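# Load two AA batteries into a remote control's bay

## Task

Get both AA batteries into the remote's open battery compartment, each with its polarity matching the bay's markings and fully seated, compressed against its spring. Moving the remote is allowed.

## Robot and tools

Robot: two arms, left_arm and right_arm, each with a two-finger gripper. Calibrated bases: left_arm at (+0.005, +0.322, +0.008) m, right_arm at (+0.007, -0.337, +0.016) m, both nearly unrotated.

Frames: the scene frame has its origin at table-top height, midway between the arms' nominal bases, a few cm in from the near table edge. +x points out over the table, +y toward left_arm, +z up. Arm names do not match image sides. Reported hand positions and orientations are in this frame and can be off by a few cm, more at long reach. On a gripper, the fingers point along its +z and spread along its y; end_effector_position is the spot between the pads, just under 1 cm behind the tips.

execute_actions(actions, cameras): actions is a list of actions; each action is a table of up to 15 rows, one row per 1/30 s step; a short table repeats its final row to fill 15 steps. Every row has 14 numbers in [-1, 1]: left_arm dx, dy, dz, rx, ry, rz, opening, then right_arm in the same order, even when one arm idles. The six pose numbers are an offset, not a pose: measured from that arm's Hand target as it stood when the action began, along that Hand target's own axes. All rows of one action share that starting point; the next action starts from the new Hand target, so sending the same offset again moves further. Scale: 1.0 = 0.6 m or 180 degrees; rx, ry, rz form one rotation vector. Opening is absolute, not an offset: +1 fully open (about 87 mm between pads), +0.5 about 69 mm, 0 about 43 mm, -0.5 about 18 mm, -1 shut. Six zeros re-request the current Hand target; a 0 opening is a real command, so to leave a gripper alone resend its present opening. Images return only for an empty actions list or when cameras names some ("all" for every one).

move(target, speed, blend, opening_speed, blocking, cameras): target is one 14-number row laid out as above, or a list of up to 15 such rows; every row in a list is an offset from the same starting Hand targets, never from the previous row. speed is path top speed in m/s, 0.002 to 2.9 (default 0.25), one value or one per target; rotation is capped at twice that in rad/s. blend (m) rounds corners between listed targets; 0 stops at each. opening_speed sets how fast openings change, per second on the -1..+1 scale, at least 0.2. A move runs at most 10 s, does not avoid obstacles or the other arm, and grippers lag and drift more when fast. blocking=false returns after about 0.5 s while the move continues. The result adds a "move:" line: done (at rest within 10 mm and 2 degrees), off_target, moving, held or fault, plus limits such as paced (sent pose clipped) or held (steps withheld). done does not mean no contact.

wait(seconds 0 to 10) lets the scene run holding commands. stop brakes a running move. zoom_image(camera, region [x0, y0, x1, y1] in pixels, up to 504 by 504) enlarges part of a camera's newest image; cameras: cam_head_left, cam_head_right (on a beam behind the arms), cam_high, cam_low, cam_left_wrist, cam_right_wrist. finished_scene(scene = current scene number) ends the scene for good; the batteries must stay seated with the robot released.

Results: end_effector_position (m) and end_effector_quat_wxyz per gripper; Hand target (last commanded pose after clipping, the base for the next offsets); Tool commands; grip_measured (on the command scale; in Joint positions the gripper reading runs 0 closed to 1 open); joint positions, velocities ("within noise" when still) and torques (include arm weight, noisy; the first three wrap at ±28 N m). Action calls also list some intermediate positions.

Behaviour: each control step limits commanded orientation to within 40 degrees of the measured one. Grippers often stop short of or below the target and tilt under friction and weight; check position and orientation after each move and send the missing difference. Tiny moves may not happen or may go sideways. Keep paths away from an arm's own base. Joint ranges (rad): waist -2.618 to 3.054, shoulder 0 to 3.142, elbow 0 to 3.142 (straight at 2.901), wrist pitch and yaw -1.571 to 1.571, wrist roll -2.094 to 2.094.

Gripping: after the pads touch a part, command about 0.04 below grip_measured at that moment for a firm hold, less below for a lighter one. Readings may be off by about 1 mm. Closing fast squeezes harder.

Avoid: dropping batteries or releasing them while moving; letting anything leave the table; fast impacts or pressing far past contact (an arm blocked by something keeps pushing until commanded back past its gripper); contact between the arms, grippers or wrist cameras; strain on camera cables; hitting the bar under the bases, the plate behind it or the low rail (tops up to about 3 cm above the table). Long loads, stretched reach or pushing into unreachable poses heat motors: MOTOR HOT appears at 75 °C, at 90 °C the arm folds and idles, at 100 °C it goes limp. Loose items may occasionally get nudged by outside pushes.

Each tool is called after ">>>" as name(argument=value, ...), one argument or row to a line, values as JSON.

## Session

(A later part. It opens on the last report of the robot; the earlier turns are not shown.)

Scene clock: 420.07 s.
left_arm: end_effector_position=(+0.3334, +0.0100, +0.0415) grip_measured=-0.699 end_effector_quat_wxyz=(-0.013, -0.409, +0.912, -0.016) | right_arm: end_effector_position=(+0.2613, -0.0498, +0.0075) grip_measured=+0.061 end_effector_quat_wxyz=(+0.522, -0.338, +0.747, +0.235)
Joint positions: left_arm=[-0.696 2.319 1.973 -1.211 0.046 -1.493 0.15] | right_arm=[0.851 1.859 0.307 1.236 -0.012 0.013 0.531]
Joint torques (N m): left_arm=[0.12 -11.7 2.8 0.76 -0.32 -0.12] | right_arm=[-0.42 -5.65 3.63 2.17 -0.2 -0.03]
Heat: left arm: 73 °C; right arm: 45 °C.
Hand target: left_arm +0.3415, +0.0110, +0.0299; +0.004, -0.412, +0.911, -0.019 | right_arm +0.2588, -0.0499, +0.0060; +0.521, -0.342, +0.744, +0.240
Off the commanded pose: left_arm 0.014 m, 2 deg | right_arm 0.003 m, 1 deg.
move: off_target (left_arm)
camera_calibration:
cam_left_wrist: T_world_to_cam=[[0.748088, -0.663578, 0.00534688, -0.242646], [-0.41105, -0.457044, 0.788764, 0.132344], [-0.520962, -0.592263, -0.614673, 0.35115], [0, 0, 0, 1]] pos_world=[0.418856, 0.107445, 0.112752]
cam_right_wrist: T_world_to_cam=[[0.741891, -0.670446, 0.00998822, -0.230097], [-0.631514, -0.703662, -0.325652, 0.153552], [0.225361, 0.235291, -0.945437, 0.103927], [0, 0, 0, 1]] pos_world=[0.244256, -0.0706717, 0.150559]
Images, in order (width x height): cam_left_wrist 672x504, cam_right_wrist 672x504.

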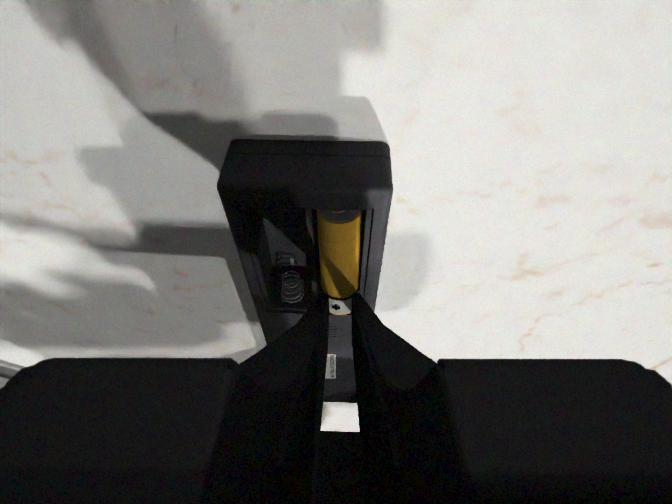

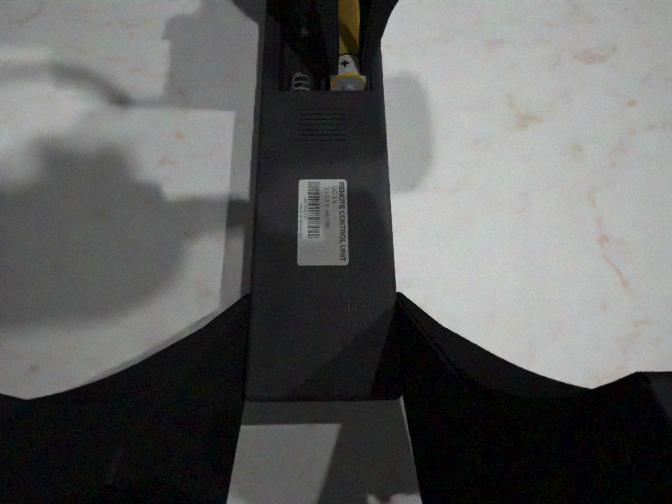

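>>> move(
  target=[0.0, 0.0, 0.0167, 0.0, 0, 0, -0.72, 0, 0, 0, 0, 0, 0, -0.08],
  speed=0.06,
  cameras=["cam_right_wrist"],
)

>>> zoom_image(
  camera="cam_right_wrist",
  region=[250, 0, 410, 120],
)

Scene clock: 421.20 s.
left_arm: end_effector_position=(+0.3333, +0.0100, +0.0413) grip_measured=-0.717 end_effector_quat_wxyz=(-0.011, -0.409, +0.912, -0.021) | right_arm: end_effector_position=(+0.2613, -0.0498, +0.0075) grip_measured=+0.061 end_effector_quat_wxyz=(+0.522, -0.338, +0.747, +0.235)
Joint positions: left_arm=[-0.696 2.306 1.949 -1.189 0.047 -1.493 0.141] | right_arm=[0.851 1.859 0.307 1.236 -0.012 0.013 0.531]
Joint torques (N m): left_arm=[0.06 -9.96 2.07 0.93 -0.37 -0.1] | right_arm=[-0.42 -5.67 3.6 2.17 -0.19 -0.04]
Heat: left arm: 73 °C; right arm: 45 °C.
Hand target: left_arm +0.3416, +0.0107, +0.0199; +0.004, -0.412, +0.911, -0.019 | right_arm +0.2588, -0.0499, +0.0060; +0.521, -0.342, +0.744, +0.240
Off the commanded pose: left_arm 0.023 m, 2 deg | right_arm 0.003 m, 1 deg.
move: off_target (left_arm)
camera_calibration:
cam_right_wrist: T_world_to_cam=[[0.741891, -0.670446, 0.00998822, -0.230097], [-0.631514, -0.703662, -0.325652, 0.153552], [0.225361, 0.235291, -0.945437, 0.103927], [0, 0, 0, 1]] pos_world=[0.244256, -0.0706717, 0.150559]
Images, in order (width x height): cam_right_wrist 672x504.

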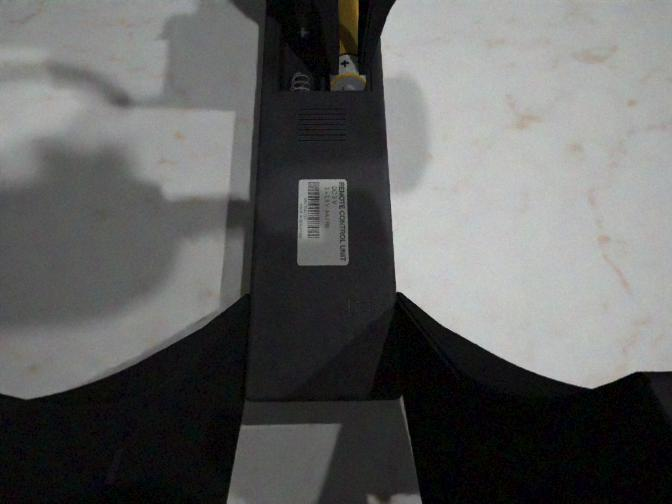

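Scaled by 3.150 from the camera's 672x504 image, which has a finer 960x720 frame.

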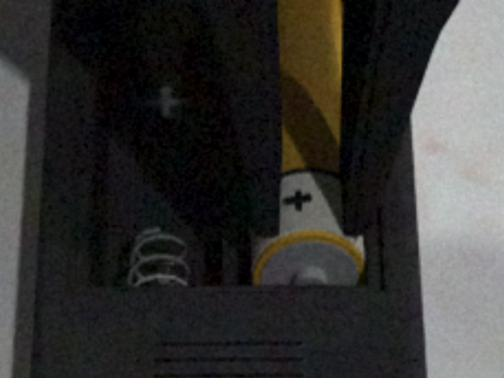

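>>> move(
  target=[-0.025, 0.0, 0.0, 0.0, 0, 0, -0.74, 0, 0, 0, 0, 0, 0, -0.08],
  speed=0.05,
  cameras=["cam_right_wrist"],
)

>>> zoom_image(
  camera="cam_right_wrist",
  region=[250, 0, 410, 120],
)

Scene clock: 422.73 s.
left_arm: end_effector_position=(+0.3357, +0.0123, +0.0425) grip_measured=-0.739 end_effector_quat_wxyz=(-0.021, -0.405, +0.914, -0.030) | right_arm: end_effector_position=(+0.2613, -0.0498, +0.0075) grip_measured=+0.061 end_effector_quat_wxyz=(+0.522, -0.338, +0.747, +0.235)
Joint positions: left_arm=[-0.679 2.305 1.947 -1.184 0.074 -1.468 0.13] | right_arm=[0.851 1.859 0.307 1.236 -0.012 0.013 0.531]
Joint torques (N m): left_arm=[1.03 -9.7 3.22 0.78 -0.58 -0.03] | right_arm=[-0.42 -5.67 3.63 2.16 -0.2 -0.04]
Heat: left arm: 73 °C; right arm: 46 °C.
Hand target: left_arm +0.3516, +0.0219, +0.0198; +0.004, -0.412, +0.911, -0.019 | right_arm +0.2588, -0.0499, +0.0060; +0.521, -0.342, +0.744, +0.240
Off the commanded pose: left_arm 0.029 m, 3 deg | right_arm 0.003 m, 1 deg.
move: off_target (left_arm)
camera_calibration:
cam_right_wrist: T_world_to_cam=[[0.741891, -0.670446, 0.00998822, -0.230097], [-0.631514, -0.703662, -0.325652, 0.153552], [0.225361, 0.235291, -0.945437, 0.103927], [0, 0, 0, 1]] pos_world=[0.244256, -0.0706717, 0.150559]
Images, in order (width x height): cam_right_wrist 672x504.

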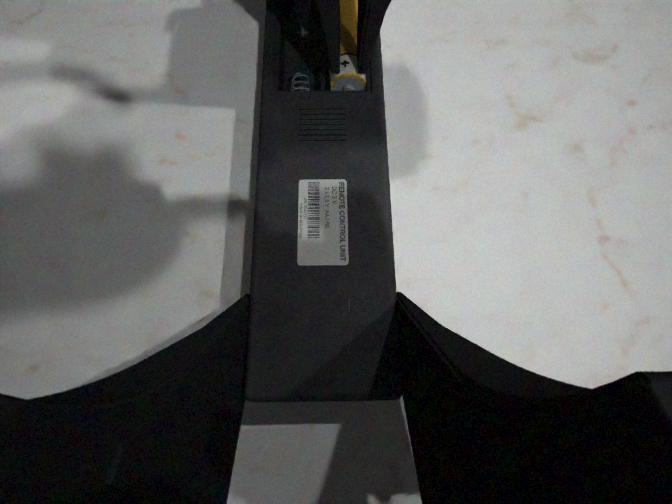

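Scaled by 3.150 from the camera's 672x504 image, which has a finer 960x720 frame.

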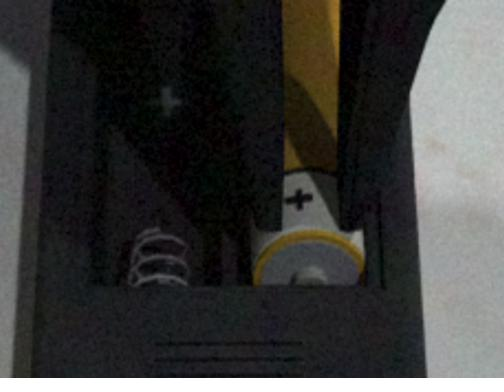

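>>> move(
  target=[-0.025, 0.0, 0.0, 0.0, 0, 0, -0.74, 0, 0, 0, 0, 0, 0, -0.08],
  speed=0.05,
  cameras=["cam_right_wrist"],
)

>>> zoom_image(
  camera="cam_right_wrist",
  region=[250, 0, 410, 120],
)

Scene clock: 424.00 s.
left_arm: end_effector_position=(+0.3474, +0.0257, +0.0416) grip_measured=-0.740 end_effector_quat_wxyz=(-0.019, -0.408, +0.912, -0.032) | right_arm: end_effector_position=(+0.2613, -0.0498, +0.0075) grip_measured=+0.061 end_effector_quat_wxyz=(+0.522, -0.338, +0.747, +0.235)
Joint positions: left_arm=[-0.64 2.307 1.947 -1.179 0.074 -1.436 0.13] | right_arm=[0.851 1.859 0.307 1.236 -0.012 0.013 0.531]
Joint torques (N m): left_arm=[0.99 -9.01 4.59 0.73 -0.53 -0.07] | right_arm=[-0.43 -5.67 3.6 2.16 -0.19 -0.03]
Heat: left arm: 73 °C; right arm: 46 °C.
Hand target: left_arm +0.3615, +0.0332, +0.0197; +0.004, -0.412, +0.911, -0.019 | right_arm +0.2588, -0.0499, +0.0060; +0.521, -0.342, +0.744, +0.240
Off the commanded pose: left_arm 0.027 m, 3 deg | right_arm 0.003 m, 1 deg.
move: off_target (left_arm)
camera_calibration:
cam_right_wrist: T_world_to_cam=[[0.741891, -0.670446, 0.00998822, -0.230097], [-0.631514, -0.703662, -0.325652, 0.153552], [0.225361, 0.235291, -0.945437, 0.103927], [0, 0, 0, 1]] pos_world=[0.244256, -0.0706717, 0.150559]
Images, in order (width x height): cam_right_wrist 672x504.

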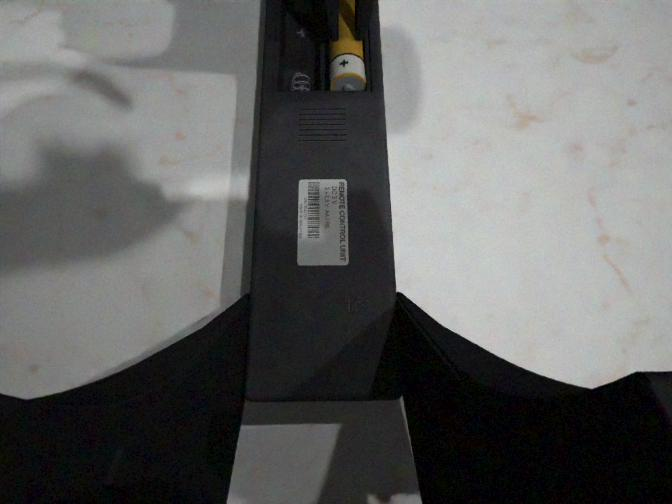

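Scaled by 3.150 from the camera's 672x504 image, which has a finer 960x720 frame.

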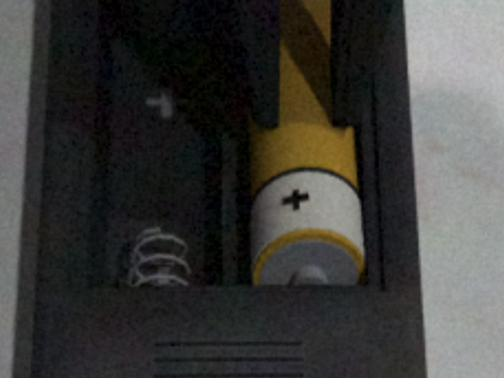

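>>> move(
  target=[
    [0.02, 0.0, -0.05, 0.0, 0, 0, -0.72, 0, 0, 0, 0, 0, 0, -0.08],
    [-0.0485, 0.0121, -0.1672, 0.0, 0, 0, -0.72, 0, 0, 0, 0, 0, 0, -0.08],
  ],
  speed=0.15,
  blend=0.01,
  cameras=["cam_right_wrist", "cam_left_wrist"],
)

>>> zoom_image(
  camera="cam_right_wrist",
  region=[290, 40, 400, 120],
)

>>> zoom_image(
  camera="cam_left_wrist",
  region=[240, 130, 420, 310],
)

Scene clock: 428.63 s.
left_arm: end_effector_position=(+0.3700, +0.0612, +0.1245) grip_measured=-0.720 end_effector_quat_wxyz=(+0.002, -0.415, +0.909, -0.029) | right_arm: end_effector_position=(+0.2613, -0.0498, +0.0075) grip_measured=+0.061 end_effector_quat_wxyz=(+0.522, -0.338, +0.747, +0.235)
Joint positions: left_arm=[-0.559 2.307 2.284 -1.502 0.038 -1.369 0.14] | right_arm=[0.851 1.859 0.307 1.236 -0.012 0.013 0.531]
Joint torques (N m): left_arm=[0.24 -10.1 7.46 0.1 -0.29 0.11] | right_arm=[-0.42 -5.65 3.6 2.17 -0.19 -0.03]
Heat: left arm: 72 °C; right arm: 46 °C.
Hand target: left_arm +0.3729, +0.0630, +0.1194; +0.004, -0.412, +0.911, -0.019 | right_arm +0.2588, -0.0499, +0.0060; +0.521, -0.342, +0.744, +0.240
Off the commanded pose: left_arm 0.006 m, 1 deg | right_arm 0.003 m, 1 deg.
move: done; blend cut to 0 m at target 1
camera_calibration:
cam_left_wrist: T_world_to_cam=[[0.755812, -0.653523, 0.0406909, -0.244319], [-0.434522, -0.454104, 0.777805, 0.11522], [-0.489836, -0.605555, -0.627187, 0.44243], [0, 0, 0, 1]] pos_world=[0.451442, 0.160569, 0.197809]
cam_right_wrist: T_world_to_cam=[[0.741891, -0.670446, 0.00998822, -0.230097], [-0.631514, -0.703662, -0.325652, 0.153552], [0.225361, 0.235291, -0.945437, 0.103927], [0, 0, 0, 1]] pos_world=[0.244256, -0.0706717, 0.150559]
Images, in order (width x height): cam_left_wrist 672x504, cam_right_wrist 672x504.

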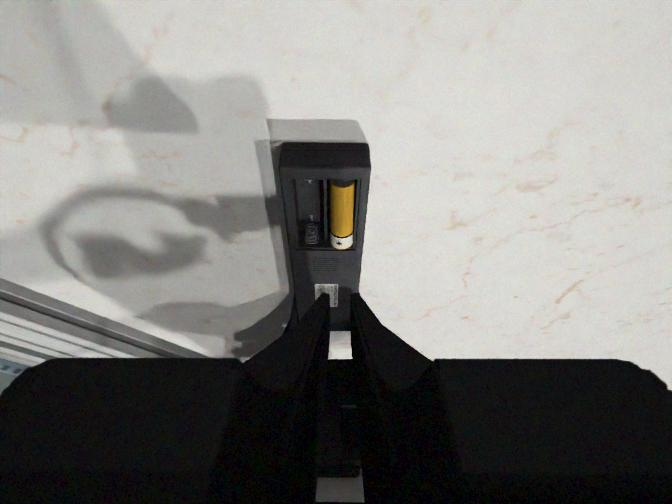

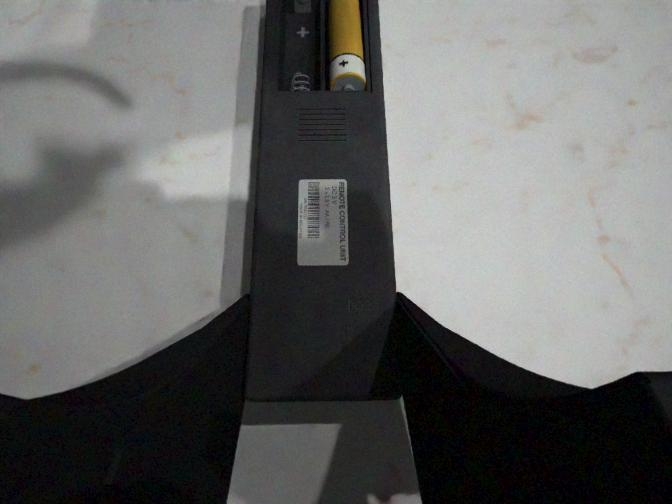

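Scaled by 4.582 from the camera's 672x504 image, which has a finer 960x720 frame.

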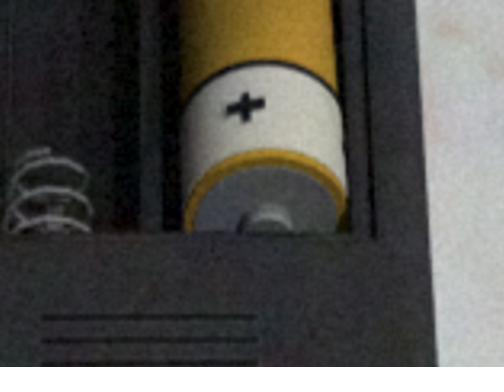

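Scaled by 2.800 from the camera's 672x504 image, which has a finer 960x720 frame.

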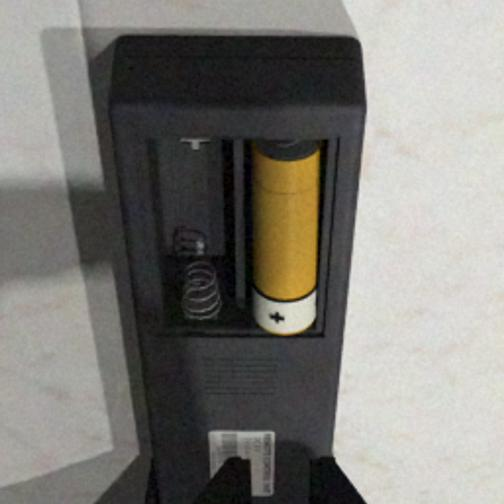

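>>> zoom_image(
  camera="cam_left_wrist",
  region=[285, 170, 375, 260],
)

Scaled by 5.600 from the camera's 672x504 image, which has a finer 960x720 frame.

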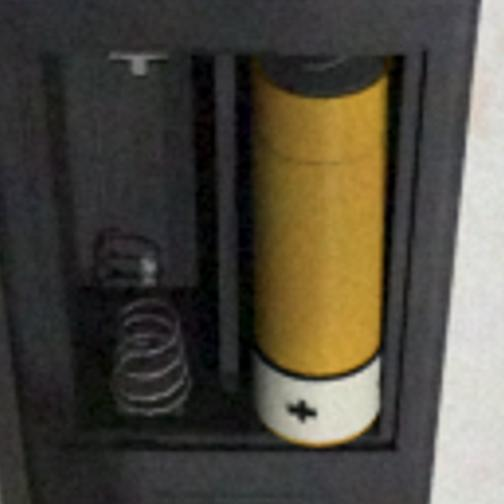

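>>> move(
  target=[
    [0.0514, -0.009, 0.05, 0, 0, 0, -0.72, 0, 0, 0, 0, 0, 0, -0.08],
    [0.0514, -0.009, 0.1157, 0, 0, 0, -0.72, 0, 0, 0, 0, 0, 0, -0.08],
  ],
  speed=0.12,
  blend=0.01,
  cameras=["cam_right_wrist", "cam_left_wrist"],
)

Scene clock: 441.53 s.
left_arm: end_effector_position=(+0.3557, +0.0320, +0.0582) grip_measured=-0.720 end_effector_quat_wxyz=(-0.001, -0.408, +0.913, -0.026) | right_arm: end_effector_position=(+0.2613, -0.0498, +0.0075) grip_measured=+0.061 end_effector_quat_wxyz=(+0.522, -0.338, +0.747, +0.235)
Joint positions: left_arm=[-0.632 2.307 2.02 -1.245 0.037 -1.426 0.14] | right_arm=[0.851 1.859 0.307 1.236 -0.012 0.013 0.531]
Joint torques (N m): left_arm=[0.14 -11.4 4.46 0.37 -0.25 -0.19] | right_arm=[-0.42 -5.67 3.6 2.17 -0.19 -0.04]
Heat: left arm: 71 °C; right arm: 46 °C.
Hand target: left_arm +0.3582, +0.0341, +0.0505; +0.004, -0.412, +0.911, -0.019 | right_arm +0.2588, -0.0499, +0.0060; +0.521, -0.342, +0.744, +0.240
Off the commanded pose: left_arm 0.008 m, 1 deg | right_arm 0.003 m, 1 deg.
move: done
camera_calibration:
cam_left_wrist: T_world_to_cam=[[0.745575, -0.665644, 0.0321729, -0.245386], [-0.435779, -0.450445, 0.779228, 0.147554], [-0.504196, -0.594993, -0.625915, 0.380861], [0, 0, 0, 1]] pos_world=[0.439283, 0.129734, 0.131303]
cam_right_wrist: T_world_to_cam=[[0.741891, -0.670446, 0.00998822, -0.230097], [-0.631514, -0.703662, -0.325652, 0.153552], [0.225361, 0.235291, -0.945437, 0.103927], [0, 0, 0, 1]] pos_world=[0.244256, -0.0706717, 0.150559]
Images, in order (width x height): cam_left_wrist 672x504, cam_right_wrist 672x504.

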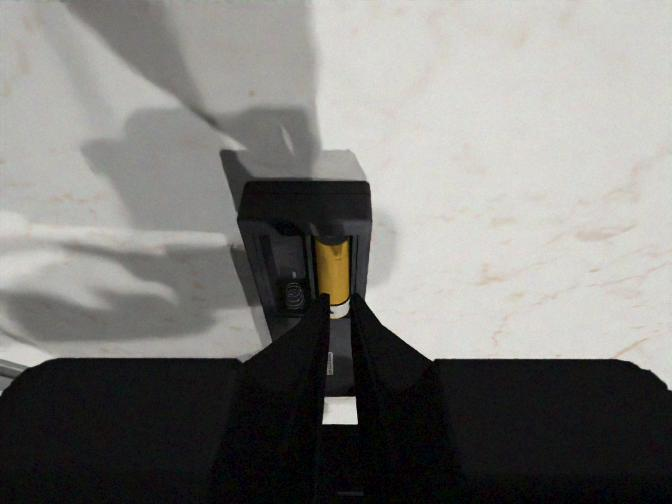

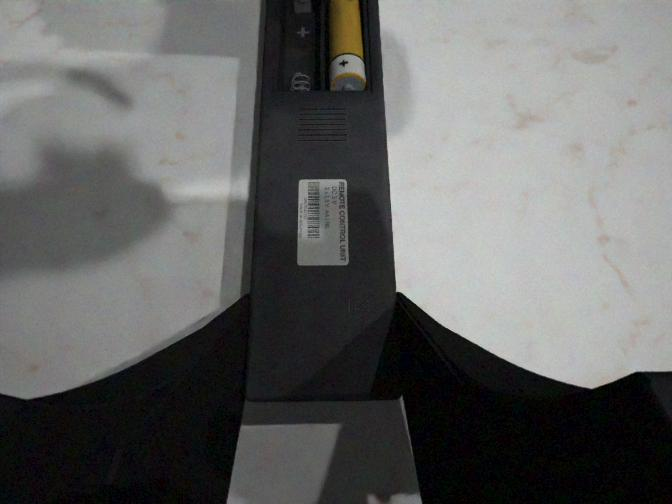

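>>> move(
  target=[0.0, 0.002, 0.034, 0, 0, 0, -0.72, 0, 0, 0, 0, 0, 0, -0.08],
  speed=0.06,
  cameras=["cam_right_wrist", "cam_left_wrist"],
)

>>> zoom_image(
  camera="cam_right_wrist",
  region=[290, 40, 400, 120],
)

>>> zoom_image(
  camera="cam_left_wrist",
  region=[220, 180, 400, 360],
)

Scene clock: 442.80 s.
left_arm: end_effector_position=(+0.3540, +0.0333, +0.0413) grip_measured=-0.720 end_effector_quat_wxyz=(-0.002, -0.408, +0.913, -0.024) | right_arm: end_effector_position=(+0.2613, -0.0498, +0.0075) grip_measured=+0.061 end_effector_quat_wxyz=(+0.522, -0.338, +0.747, +0.235)
Joint positions: left_arm=[-0.632 2.307 1.953 -1.181 0.037 -1.427 0.14] | right_arm=[0.851 1.859 0.307 1.236 -0.012 0.013 0.531]
Joint torques (N m): left_arm=[-0.06 -10.55 4.26 0.48 -0.24 -0.15] | right_arm=[-0.42 -5.65 3.63 2.17 -0.19 -0.03]
Heat: left arm: 71 °C; right arm: 46 °C.
Hand target: left_arm +0.3578, +0.0342, +0.0301; +0.004, -0.412, +0.911, -0.019 | right_arm +0.2588, -0.0499, +0.0060; +0.521, -0.342, +0.744, +0.240
Off the commanded pose: left_arm 0.012 m, 1 deg | right_arm 0.003 m, 1 deg.
move: off_target (left_arm)
camera_calibration:
cam_left_wrist: T_world_to_cam=[[0.746224, -0.665087, 0.0284286, -0.242771], [-0.432935, -0.452424, 0.779667, 0.159609], [-0.505684, -0.594114, -0.625549, 0.370621], [0, 0, 0, 1]] pos_world=[0.437679, 0.130937, 0.114302]
cam_right_wrist: T_world_to_cam=[[0.741891, -0.670446, 0.00998822, -0.230097], [-0.631514, -0.703662, -0.325652, 0.153552], [0.225361, 0.235291, -0.945437, 0.103927], [0, 0, 0, 1]] pos_world=[0.244256, -0.0706717, 0.150559]
Images, in order (width x height): cam_left_wrist 672x504, cam_right_wrist 672x504.

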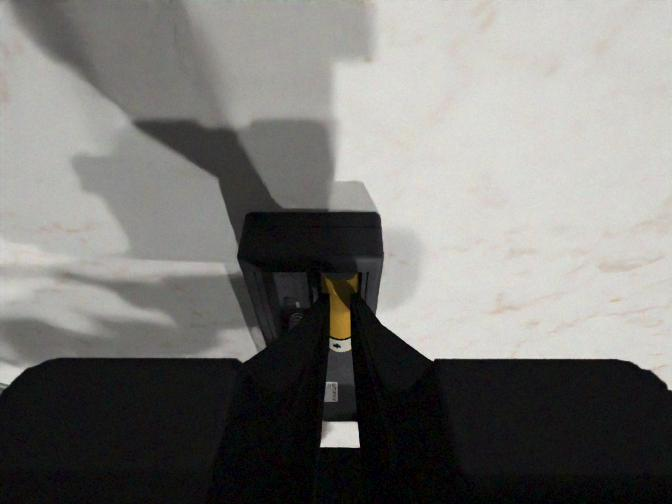

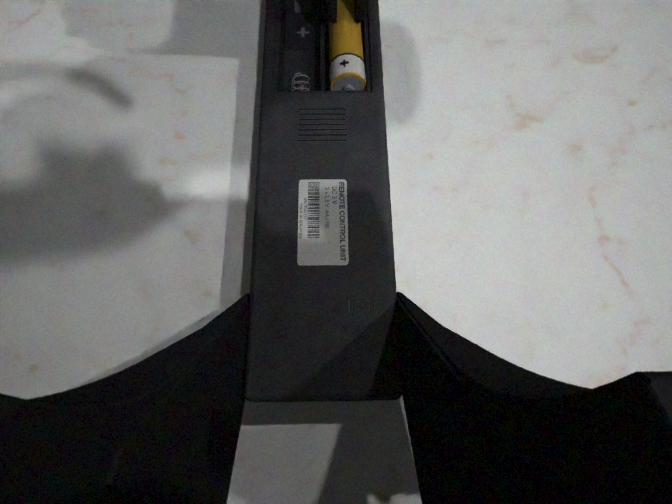

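Scaled by 4.582 from the camera's 672x504 image, which has a finer 960x720 frame.

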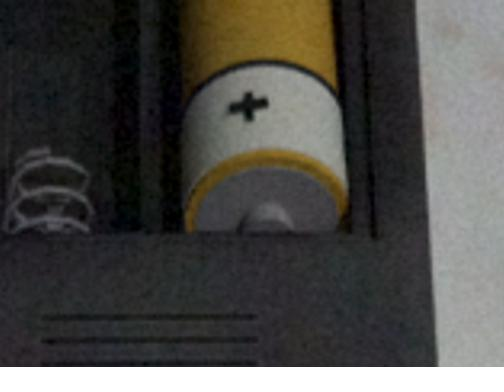

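Scaled by 2.800 from the camera's 672x504 image, which has a finer 960x720 frame.

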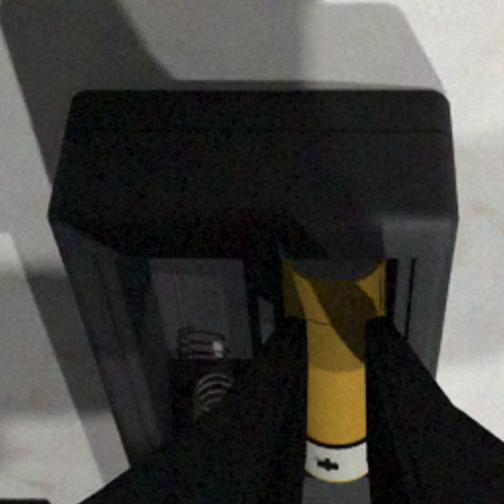

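>>> move(
  target=[
    [0, 0, -0.06, 0, 0, 0, -0.72, 0, 0, 0, 0, 0, 0, -0.08],
    [0.012, 0.0331, -0.06, 0, 0, 0, -1.0, 0, 0, 0, 0, 0, 0, -0.08],
    [0.012, 0.0331, 0.03, 0, 0, 0, -1.0, 0, 0, 0, 0, 0, 0, -0.08],
  ],
  speed=0.1,
  cameras=["cam_right_wrist", "cam_left_wrist"],
)

Scene clock: 448.93 s.
left_arm: end_effector_position=(+0.3313, +0.0454, +0.0385) grip_measured=-0.972 end_effector_quat_wxyz=(-0.009, -0.411, +0.911, -0.020) | right_arm: end_effector_position=(+0.2613, -0.0498, +0.0075) grip_measured=+0.061 end_effector_quat_wxyz=(+0.522, -0.338, +0.747, +0.235)
Joint positions: left_arm=[-0.635 2.212 1.781 -1.118 0.043 -1.436 0.014] | right_arm=[0.851 1.859 0.307 1.236 -0.012 0.013 0.531]
Joint torques (N m): left_arm=[-0.57 -8.28 1.88 1.15 -0.29 -0.15] | right_arm=[-0.42 -5.68 3.62 2.17 -0.19 -0.04]
Heat: left arm: 73 °C; right arm: 46 °C.
Hand target: left_arm +0.3384, +0.0413, +0.0113; +0.004, -0.412, +0.911, -0.019 | right_arm +0.2588, -0.0499, +0.0060; +0.521, -0.342, +0.744, +0.240
Off the commanded pose: left_arm 0.028 m, 1 deg | right_arm 0.003 m, 1 deg.
move: off_target (left_arm); target 2's new opening was sent with left_arm's hand 0.018 m and 3 deg from that target
camera_calibration:
cam_left_wrist: T_world_to_cam=[[0.750534, -0.660642, 0.015836, -0.21893], [-0.418355, -0.456457, 0.785255, 0.152614], [-0.511544, -0.595986, -0.61897, 0.366326], [0, 0, 0, 1]] pos_world=[0.415553, 0.143353, 0.110371]
cam_right_wrist: T_world_to_cam=[[0.741891, -0.670446, 0.00998822, -0.230097], [-0.631514, -0.703662, -0.325652, 0.153552], [0.225361, 0.235291, -0.945437, 0.103927], [0, 0, 0, 1]] pos_world=[0.244256, -0.0706717, 0.150559]
Images, in order (width x height): cam_left_wrist 672x504, cam_right_wrist 672x504.

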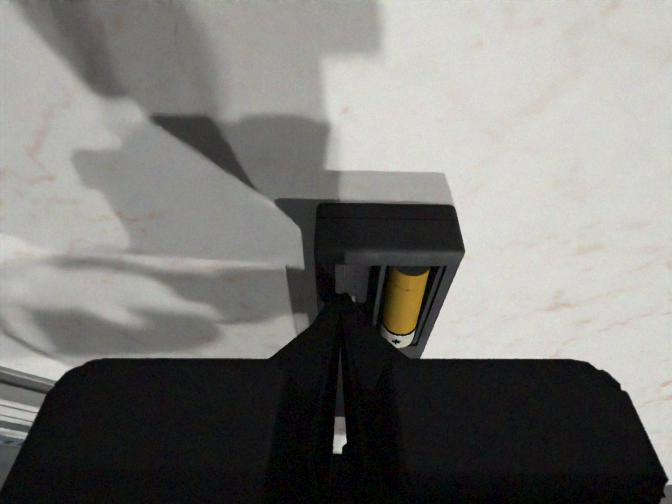

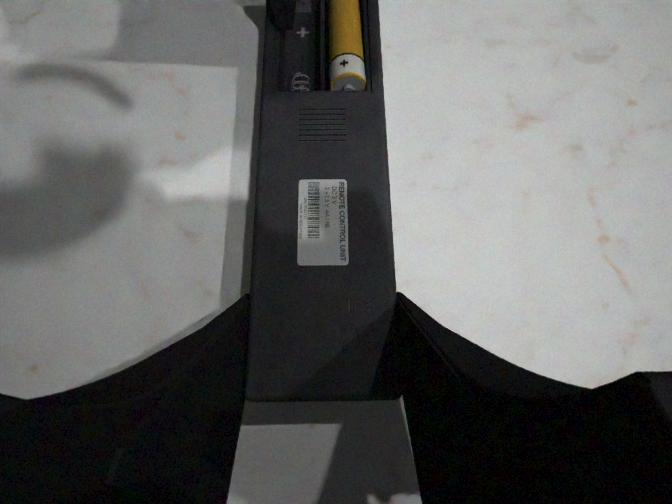

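>>> zoom_image(
  camera="cam_right_wrist",
  region=[255, 0, 395, 100],
)

>>> zoom_image(
  camera="cam_left_wrist",
  region=[290, 190, 480, 370],
)

Scaled by 3.600 from the camera's 672x504 image, which has a finer 960x720 frame.

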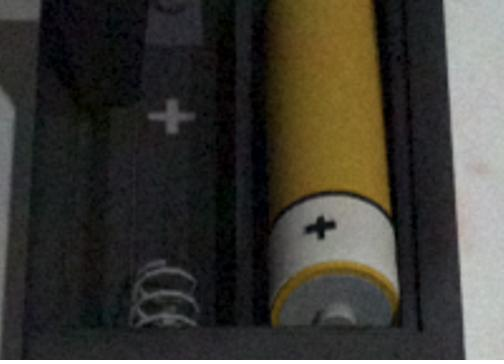

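Scaled by 2.653 from the camera's 672x504 image, which has a finer 960x720 frame.

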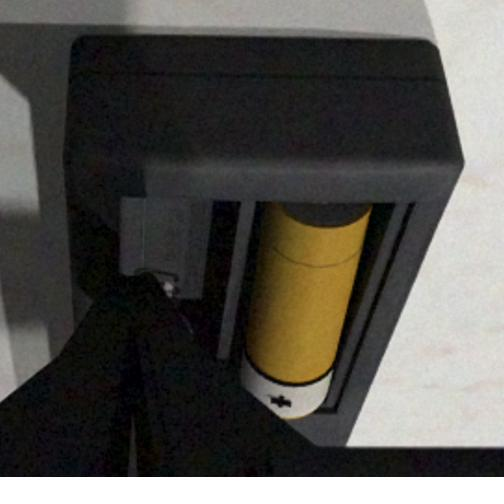

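>>> move(
  target=[
    [0, 0, -0.065, 0, 0, 0, -1.0, 0, 0, 0, 0, 0, 0, -0.08],
    [0, -0.006, -0.065, 0.004, 0, 0, -1.0, 0, 0, 0, 0, 0, 0, -0.08],
    [0, -0.006, -0.015, 0.004, 0, 0, -1.0, 0, 0, 0, 0, 0, 0, -0.08],
  ],
  speed=0.1,
  cameras=["cam_right_wrist", "cam_left_wrist"],
)

>>> zoom_image(
  camera="cam_left_wrist",
  region=[270, 190, 460, 370],
)

Scene clock: 452.20 s.
left_arm: end_effector_position=(+0.3400, +0.0390, +0.0305) grip_measured=-0.972 end_effector_quat_wxyz=(+0.001, -0.410, +0.911, -0.033) | right_arm: end_effector_position=(+0.2613, -0.0498, +0.0075) grip_measured=+0.061 end_effector_quat_wxyz=(+0.522, -0.338, +0.747, +0.235)
Joint positions: left_arm=[-0.638 2.23 1.778 -1.065 0.039 -1.438 0.014] | right_arm=[0.851 1.859 0.307 1.236 -0.012 0.013 0.531]
Joint torques (N m): left_arm=[-0.46 -10.26 4.42 0.5 -0.25 -0.17] | right_arm=[-0.42 -5.68 3.62 2.17 -0.19 -0.04]
Heat: left arm: 72 °C; right arm: 46 °C.
Hand target: left_arm +0.3409, +0.0393, +0.0203; +0.006, -0.412, +0.911, -0.025 | right_arm +0.2588, -0.0499, +0.0060; +0.521, -0.342, +0.744, +0.240
Off the commanded pose: left_arm 0.010 m, 1 deg | right_arm 0.003 m, 1 deg.
move: done
camera_calibration:
cam_left_wrist: T_world_to_cam=[[0.74905, -0.66085, 0.0469196, -0.229925], [-0.441134, -0.444663, 0.779535, 0.167137], [-0.494292, -0.604609, -0.624599, 0.356707], [0, 0, 0, 1]] pos_world=[0.422273, 0.138042, 0.103297]
cam_right_wrist: T_world_to_cam=[[0.741891, -0.670446, 0.00998822, -0.230097], [-0.631514, -0.703662, -0.325652, 0.153552], [0.225361, 0.235291, -0.945437, 0.103927], [0, 0, 0, 1]] pos_world=[0.244256, -0.0706717, 0.150559]
Images, in order (width x height): cam_left_wrist 672x504, cam_right_wrist 672x504.

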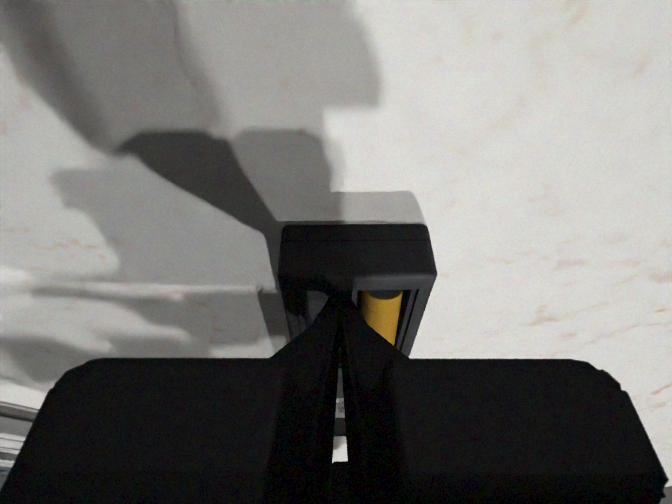

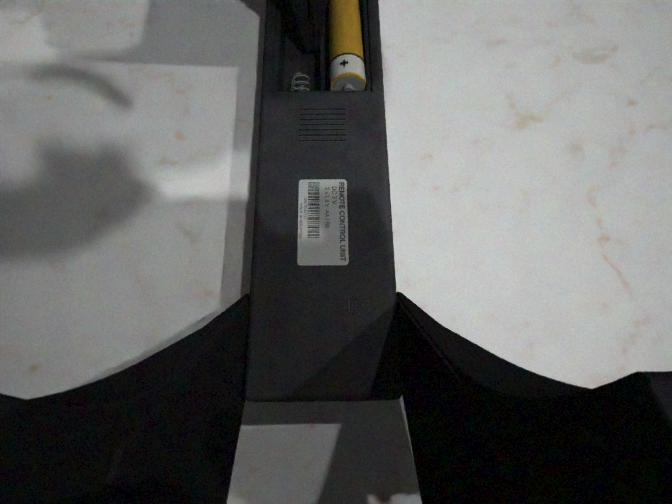

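Scaled by 2.653 from the camera's 672x504 image, which has a finer 960x720 frame.

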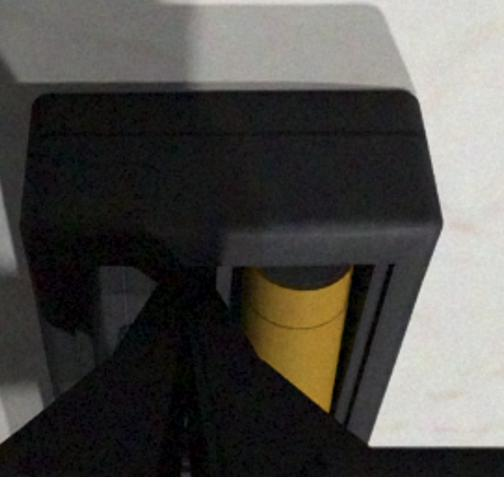

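>>> move(
  target=[0, 0.003, 0.02, 0, 0, 0, -1.0, 0, 0, 0, 0, 0, 0, -0.08],
  speed=0.06,
  cameras=["cam_right_wrist", "cam_left_wrist"],
)

>>> zoom_image(
  camera="cam_left_wrist",
  region=[270, 190, 460, 370],
)

Scene clock: 453.53 s.
left_arm: end_effector_position=(+0.3390, +0.0391, +0.0259) grip_measured=-0.972 end_effector_quat_wxyz=(+0.000, -0.410, +0.911, -0.034) | right_arm: end_effector_position=(+0.2613, -0.0498, +0.0075) grip_measured=+0.061 end_effector_quat_wxyz=(+0.522, -0.338, +0.747, +0.235)
Joint positions: left_arm=[-0.638 2.23 1.759 -1.045 0.042 -1.438 0.014] | right_arm=[0.851 1.859 0.307 1.236 -0.012 0.013 0.531]
Joint torques (N m): left_arm=[-0.69 -9.51 2.96 0.73 -0.35 -0.19] | right_arm=[-0.42 -5.67 3.62 2.17 -0.2 -0.04]
Heat: left arm: 72 °C; right arm: 46 °C.
Hand target: left_arm +0.3400, +0.0399, +0.0083; +0.006, -0.412, +0.911, -0.025 | right_arm +0.2588, -0.0499, +0.0060; +0.521, -0.342, +0.744, +0.240
Off the commanded pose: left_arm 0.018 m, 1 deg | right_arm 0.003 m, 1 deg.
move: off_target (left_arm)
camera_calibration:
cam_left_wrist: T_world_to_cam=[[0.749262, -0.660524, 0.0481216, -0.229075], [-0.440221, -0.44244, 0.781314, 0.169833], [-0.494786, -0.606593, -0.62228, 0.353629], [0, 0, 0, 1]] pos_world=[0.421372, 0.13834, 0.0983862]
cam_right_wrist: T_world_to_cam=[[0.741891, -0.670446, 0.00998822, -0.230097], [-0.631514, -0.703662, -0.325652, 0.153552], [0.225361, 0.235291, -0.945437, 0.103927], [0, 0, 0, 1]] pos_world=[0.244256, -0.0706717, 0.150559]
Images, in order (width x height): cam_left_wrist 672x504, cam_right_wrist 672x504.

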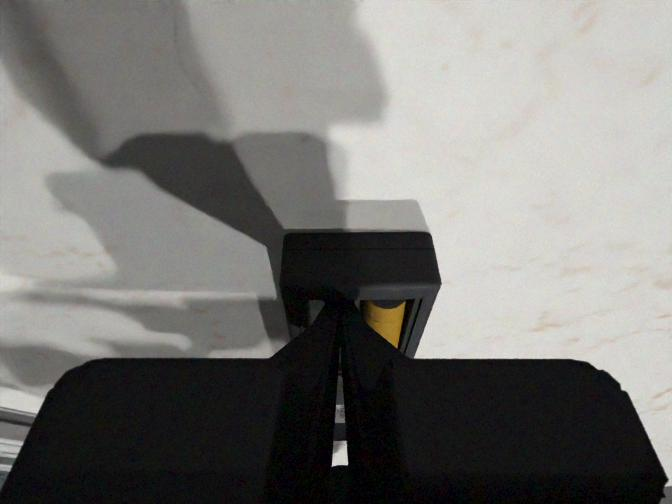

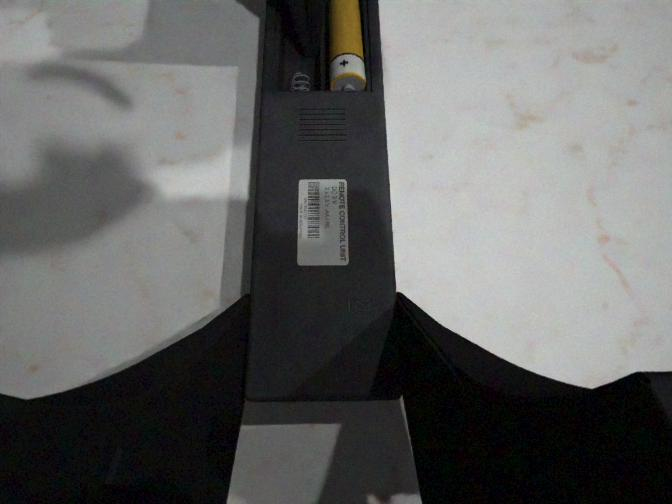

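Scaled by 2.653 from the camera's 672x504 image, which has a finer 960x720 frame.

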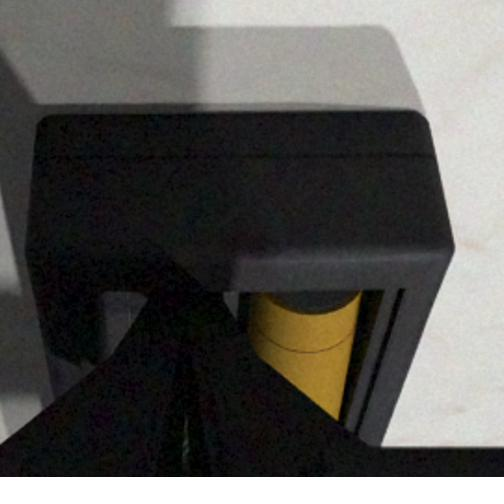

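>>> move(
  target=[
    [0, 0, -0.08, 0, 0, 0, -1.0, 0, 0, 0, 0, 0, 0, -0.08],
    [-0.04, -0.02, -0.16, 0, 0, 0, -1.0, 0, 0, 0, 0, 0, 0, -0.08],
  ],
  speed=0.15,
  blend=0.01,
  cameras=["cam_right_wrist", "cam_left_wrist"],
)

>>> zoom_image(
  camera="cam_left_wrist",
  region=[280, 215, 380, 290],
)

>>> zoom_image(
  camera="cam_left_wrist",
  region=[280, 165, 380, 240],
)

Scene clock: 457.70 s.
left_arm: end_effector_position=(+0.3591, +0.0521, +0.1080) grip_measured=-0.972 end_effector_quat_wxyz=(+0.003, -0.415, +0.909, -0.034) | right_arm: end_effector_position=(+0.2613, -0.0498, +0.0075) grip_measured=+0.061 end_effector_quat_wxyz=(+0.522, -0.338, +0.747, +0.235)
Joint positions: left_arm=[-0.588 2.25 2.12 -1.385 0.04 -1.398 0.014] | right_arm=[0.851 1.859 0.307 1.236 -0.012 0.013 0.531]
Joint torques (N m): left_arm=[0.05 -10.37 7.53 0.19 -0.32 -0.02] | right_arm=[-0.43 -5.65 3.6 2.17 -0.19 -0.04]
Heat: left arm: 72 °C; right arm: 46 °C.
Hand target: left_arm +0.3619, +0.0540, +0.1047; +0.006, -0.412, +0.911, -0.025 | right_arm +0.2588, -0.0499, +0.0060; +0.521, -0.342, +0.744, +0.240
Off the commanded pose: left_arm 0.005 m, 1 deg | right_arm 0.003 m, 1 deg.
move: done
camera_calibration:
cam_left_wrist: T_world_to_cam=[[0.755635, -0.653087, 0.0499301, -0.242244], [-0.439048, -0.448467, 0.778534, 0.120403], [-0.486058, -0.610209, -0.625614, 0.419979], [0, 0, 0, 1]] pos_world=[0.440046, 0.152065, 0.181102]
cam_right_wrist: T_world_to_cam=[[0.741891, -0.670446, 0.00998822, -0.230097], [-0.631514, -0.703662, -0.325652, 0.153552], [0.225361, 0.235291, -0.945437, 0.103927], [0, 0, 0, 1]] pos_world=[0.244256, -0.0706717, 0.150559]
Images, in order (width x height): cam_left_wrist 672x504, cam_right_wrist 672x504.

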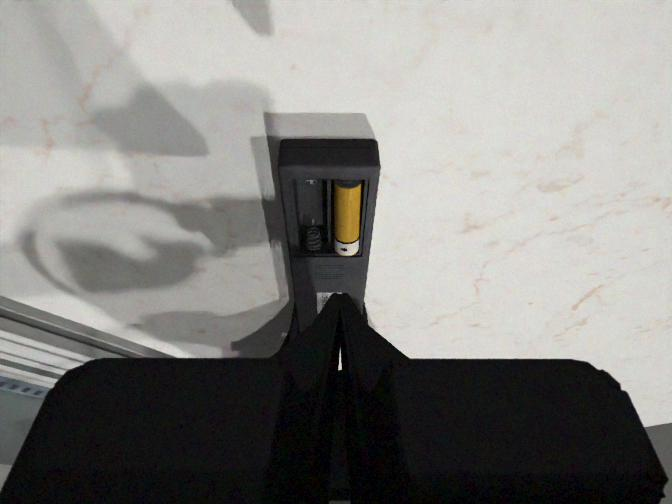

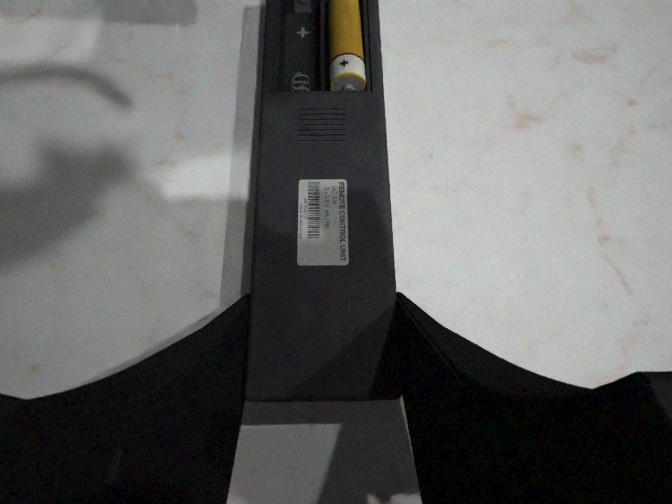

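Scaled by 5.040 from the camera's 672x504 image, which has a finer 960x720 frame.

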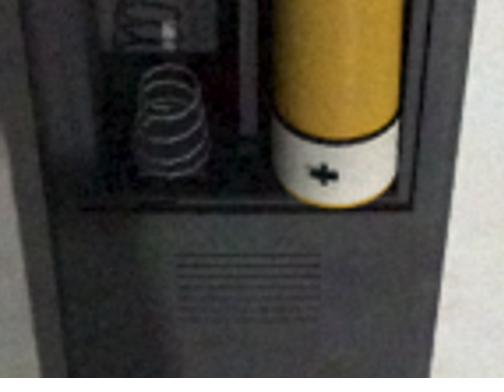

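Scaled by 5.040 from the camera's 672x504 image, which has a finer 960x720 frame.

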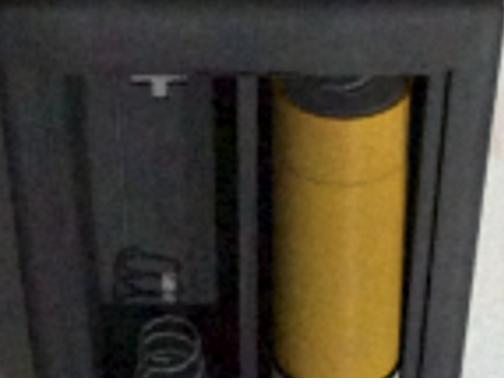

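>>> move(
  target=[0.0816, -0.0132, 0.08, 0, 0, 0, -1.0, 0, 0, 0, 0, 0, 0, -0.08],
  speed=0.12,
  cameras=["cam_right_wrist", "cam_left_wrist"],
)

>>> zoom_image(
  camera="cam_right_wrist",
  region=[255, 0, 395, 100],
)

Scene clock: 465.87 s.
left_arm: end_effector_position=(+0.3341, +0.0081, +0.0686) grip_measured=-0.972 end_effector_quat_wxyz=(+0.002, -0.407, +0.913, -0.034) | right_arm: end_effector_position=(+0.2613, -0.0498, +0.0075) grip_measured=+0.061 end_effector_quat_wxyz=(+0.522, -0.338, +0.747, +0.235)
Joint positions: left_arm=[-0.702 2.265 1.989 -1.235 0.038 -1.496 0.014] | right_arm=[0.851 1.859 0.307 1.236 -0.012 0.013 0.531]
Joint torques (N m): left_arm=[0.14 -10.35 4.49 0.47 -0.29 -0.22] | right_arm=[-0.42 -5.67 3.63 2.17 -0.19 -0.04]
Heat: left arm: 71 °C; right arm: 46 °C.
Hand target: left_arm +0.3369, +0.0100, +0.0575; +0.006, -0.412, +0.911, -0.025 | right_arm +0.2588, -0.0499, +0.0060; +0.521, -0.342, +0.744, +0.240
Off the commanded pose: left_arm 0.012 m, 1 deg | right_arm 0.003 m, 1 deg.
move: off_target (left_arm)
camera_calibration:
cam_left_wrist: T_world_to_cam=[[0.745117, -0.665011, 0.0506023, -0.246601], [-0.445119, -0.439365, 0.780274, 0.122255], [-0.496658, -0.60392, -0.623388, 0.359656], [0, 0, 0, 1]] pos_world=[0.41679, 0.106926, 0.141292]
cam_right_wrist: T_world_to_cam=[[0.741891, -0.670446, 0.00998822, -0.230097], [-0.631514, -0.703662, -0.325652, 0.153552], [0.225361, 0.235291, -0.945437, 0.103927], [0, 0, 0, 1]] pos_world=[0.244256, -0.0706717, 0.150559]
Images, in order (width x height): cam_left_wrist 672x504, cam_right_wrist 672x504.

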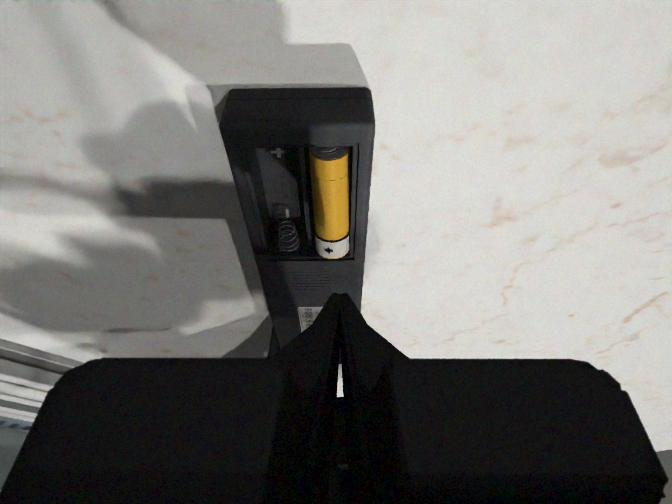

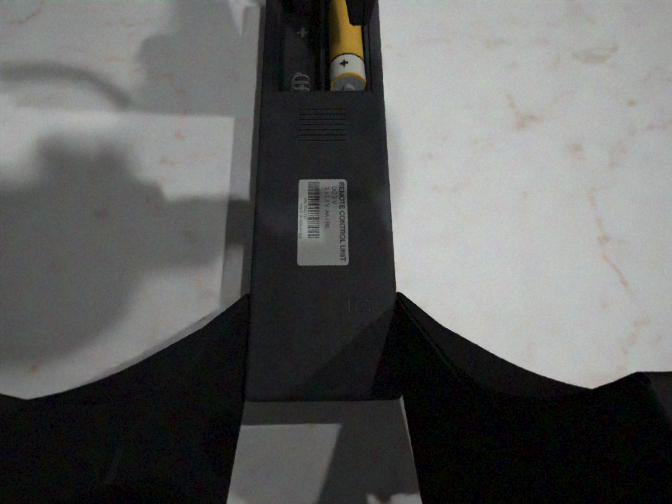

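Scaled by 3.600 from the camera's 672x504 image, which has a finer 960x720 frame.

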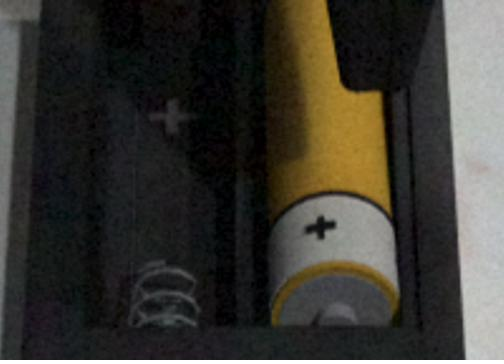

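>>> move(
  target=[-0.006, 0.001, 0.0375, 0, 0, 0, -1.0, 0, 0, 0, 0, 0, 0, -0.08],
  speed=0.06,
  cameras=["cam_right_wrist", "cam_left_wrist"],
)

>>> zoom_image(
  camera="cam_right_wrist",
  region=[255, 0, 395, 100],
)

Scene clock: 467.90 s.
left_arm: end_effector_position=(+0.3354, +0.0073, +0.0467) grip_measured=-0.972 end_effector_quat_wxyz=(+0.002, -0.408, +0.913, -0.035) | right_arm: end_effector_position=(+0.2613, -0.0498, +0.0075) grip_measured=+0.061 end_effector_quat_wxyz=(+0.522, -0.338, +0.747, +0.235)
Joint positions: left_arm=[-0.702 2.278 1.923 -1.155 0.038 -1.496 0.014] | right_arm=[0.851 1.859 0.307 1.236 -0.012 0.013 0.531]
Joint torques (N m): left_arm=[0.69 -10.48 4.52 0.45 -0.3 -0.11] | right_arm=[-0.43 -5.67 3.6 2.17 -0.2 -0.04]
Heat: left arm: 71 °C; right arm: 46 °C.
Hand target: left_arm +0.3396, +0.0122, +0.0350; +0.006, -0.412, +0.911, -0.025 | right_arm +0.2588, -0.0499, +0.0060; +0.521, -0.342, +0.744, +0.240
Off the commanded pose: left_arm 0.013 m, 1 deg | right_arm 0.003 m, 1 deg.
move: off_target (left_arm)
camera_calibration:
cam_left_wrist: T_world_to_cam=[[0.745329, -0.664655, 0.0521282, -0.247227], [-0.445864, -0.438794, 0.78017, 0.139788], [-0.495671, -0.604726, -0.623391, 0.345791], [0, 0, 0, 1]] pos_world=[0.41799, 0.106126, 0.119392]
cam_right_wrist: T_world_to_cam=[[0.741891, -0.670446, 0.00998822, -0.230097], [-0.631514, -0.703662, -0.325652, 0.153552], [0.225361, 0.235291, -0.945437, 0.103927], [0, 0, 0, 1]] pos_world=[0.244256, -0.0706717, 0.150559]
Images, in order (width x height): cam_left_wrist 672x504, cam_right_wrist 672x504.

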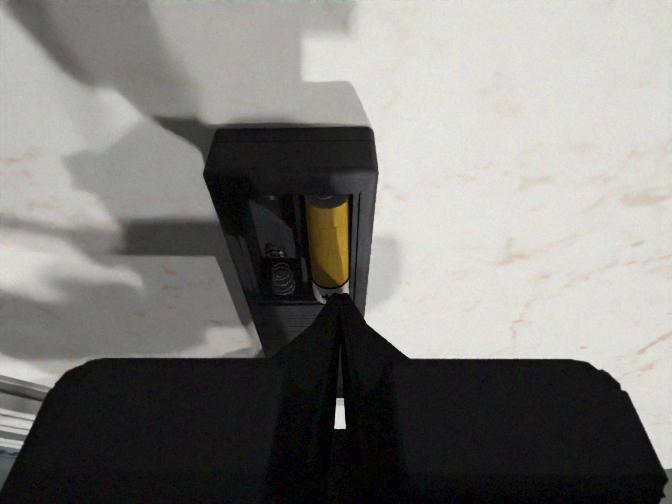

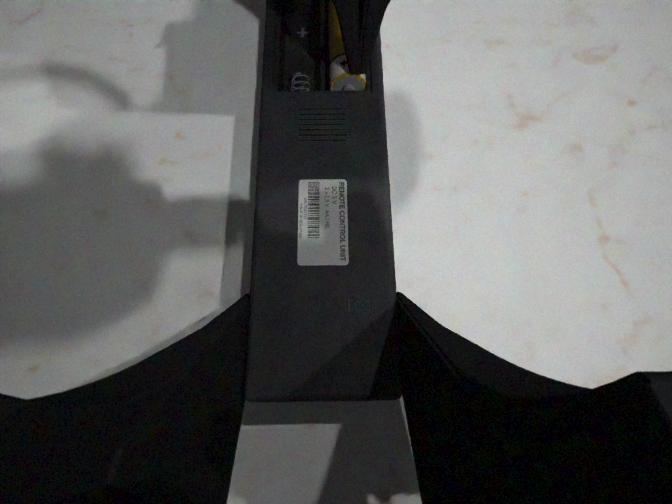

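Scaled by 3.600 from the camera's 672x504 image, which has a finer 960x720 frame.

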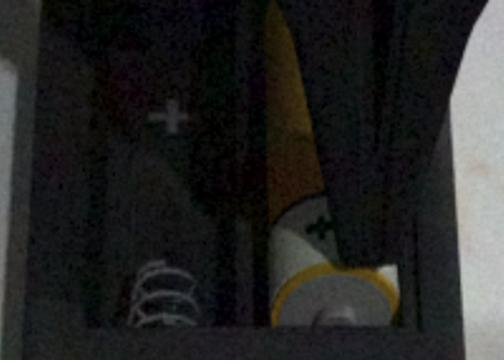

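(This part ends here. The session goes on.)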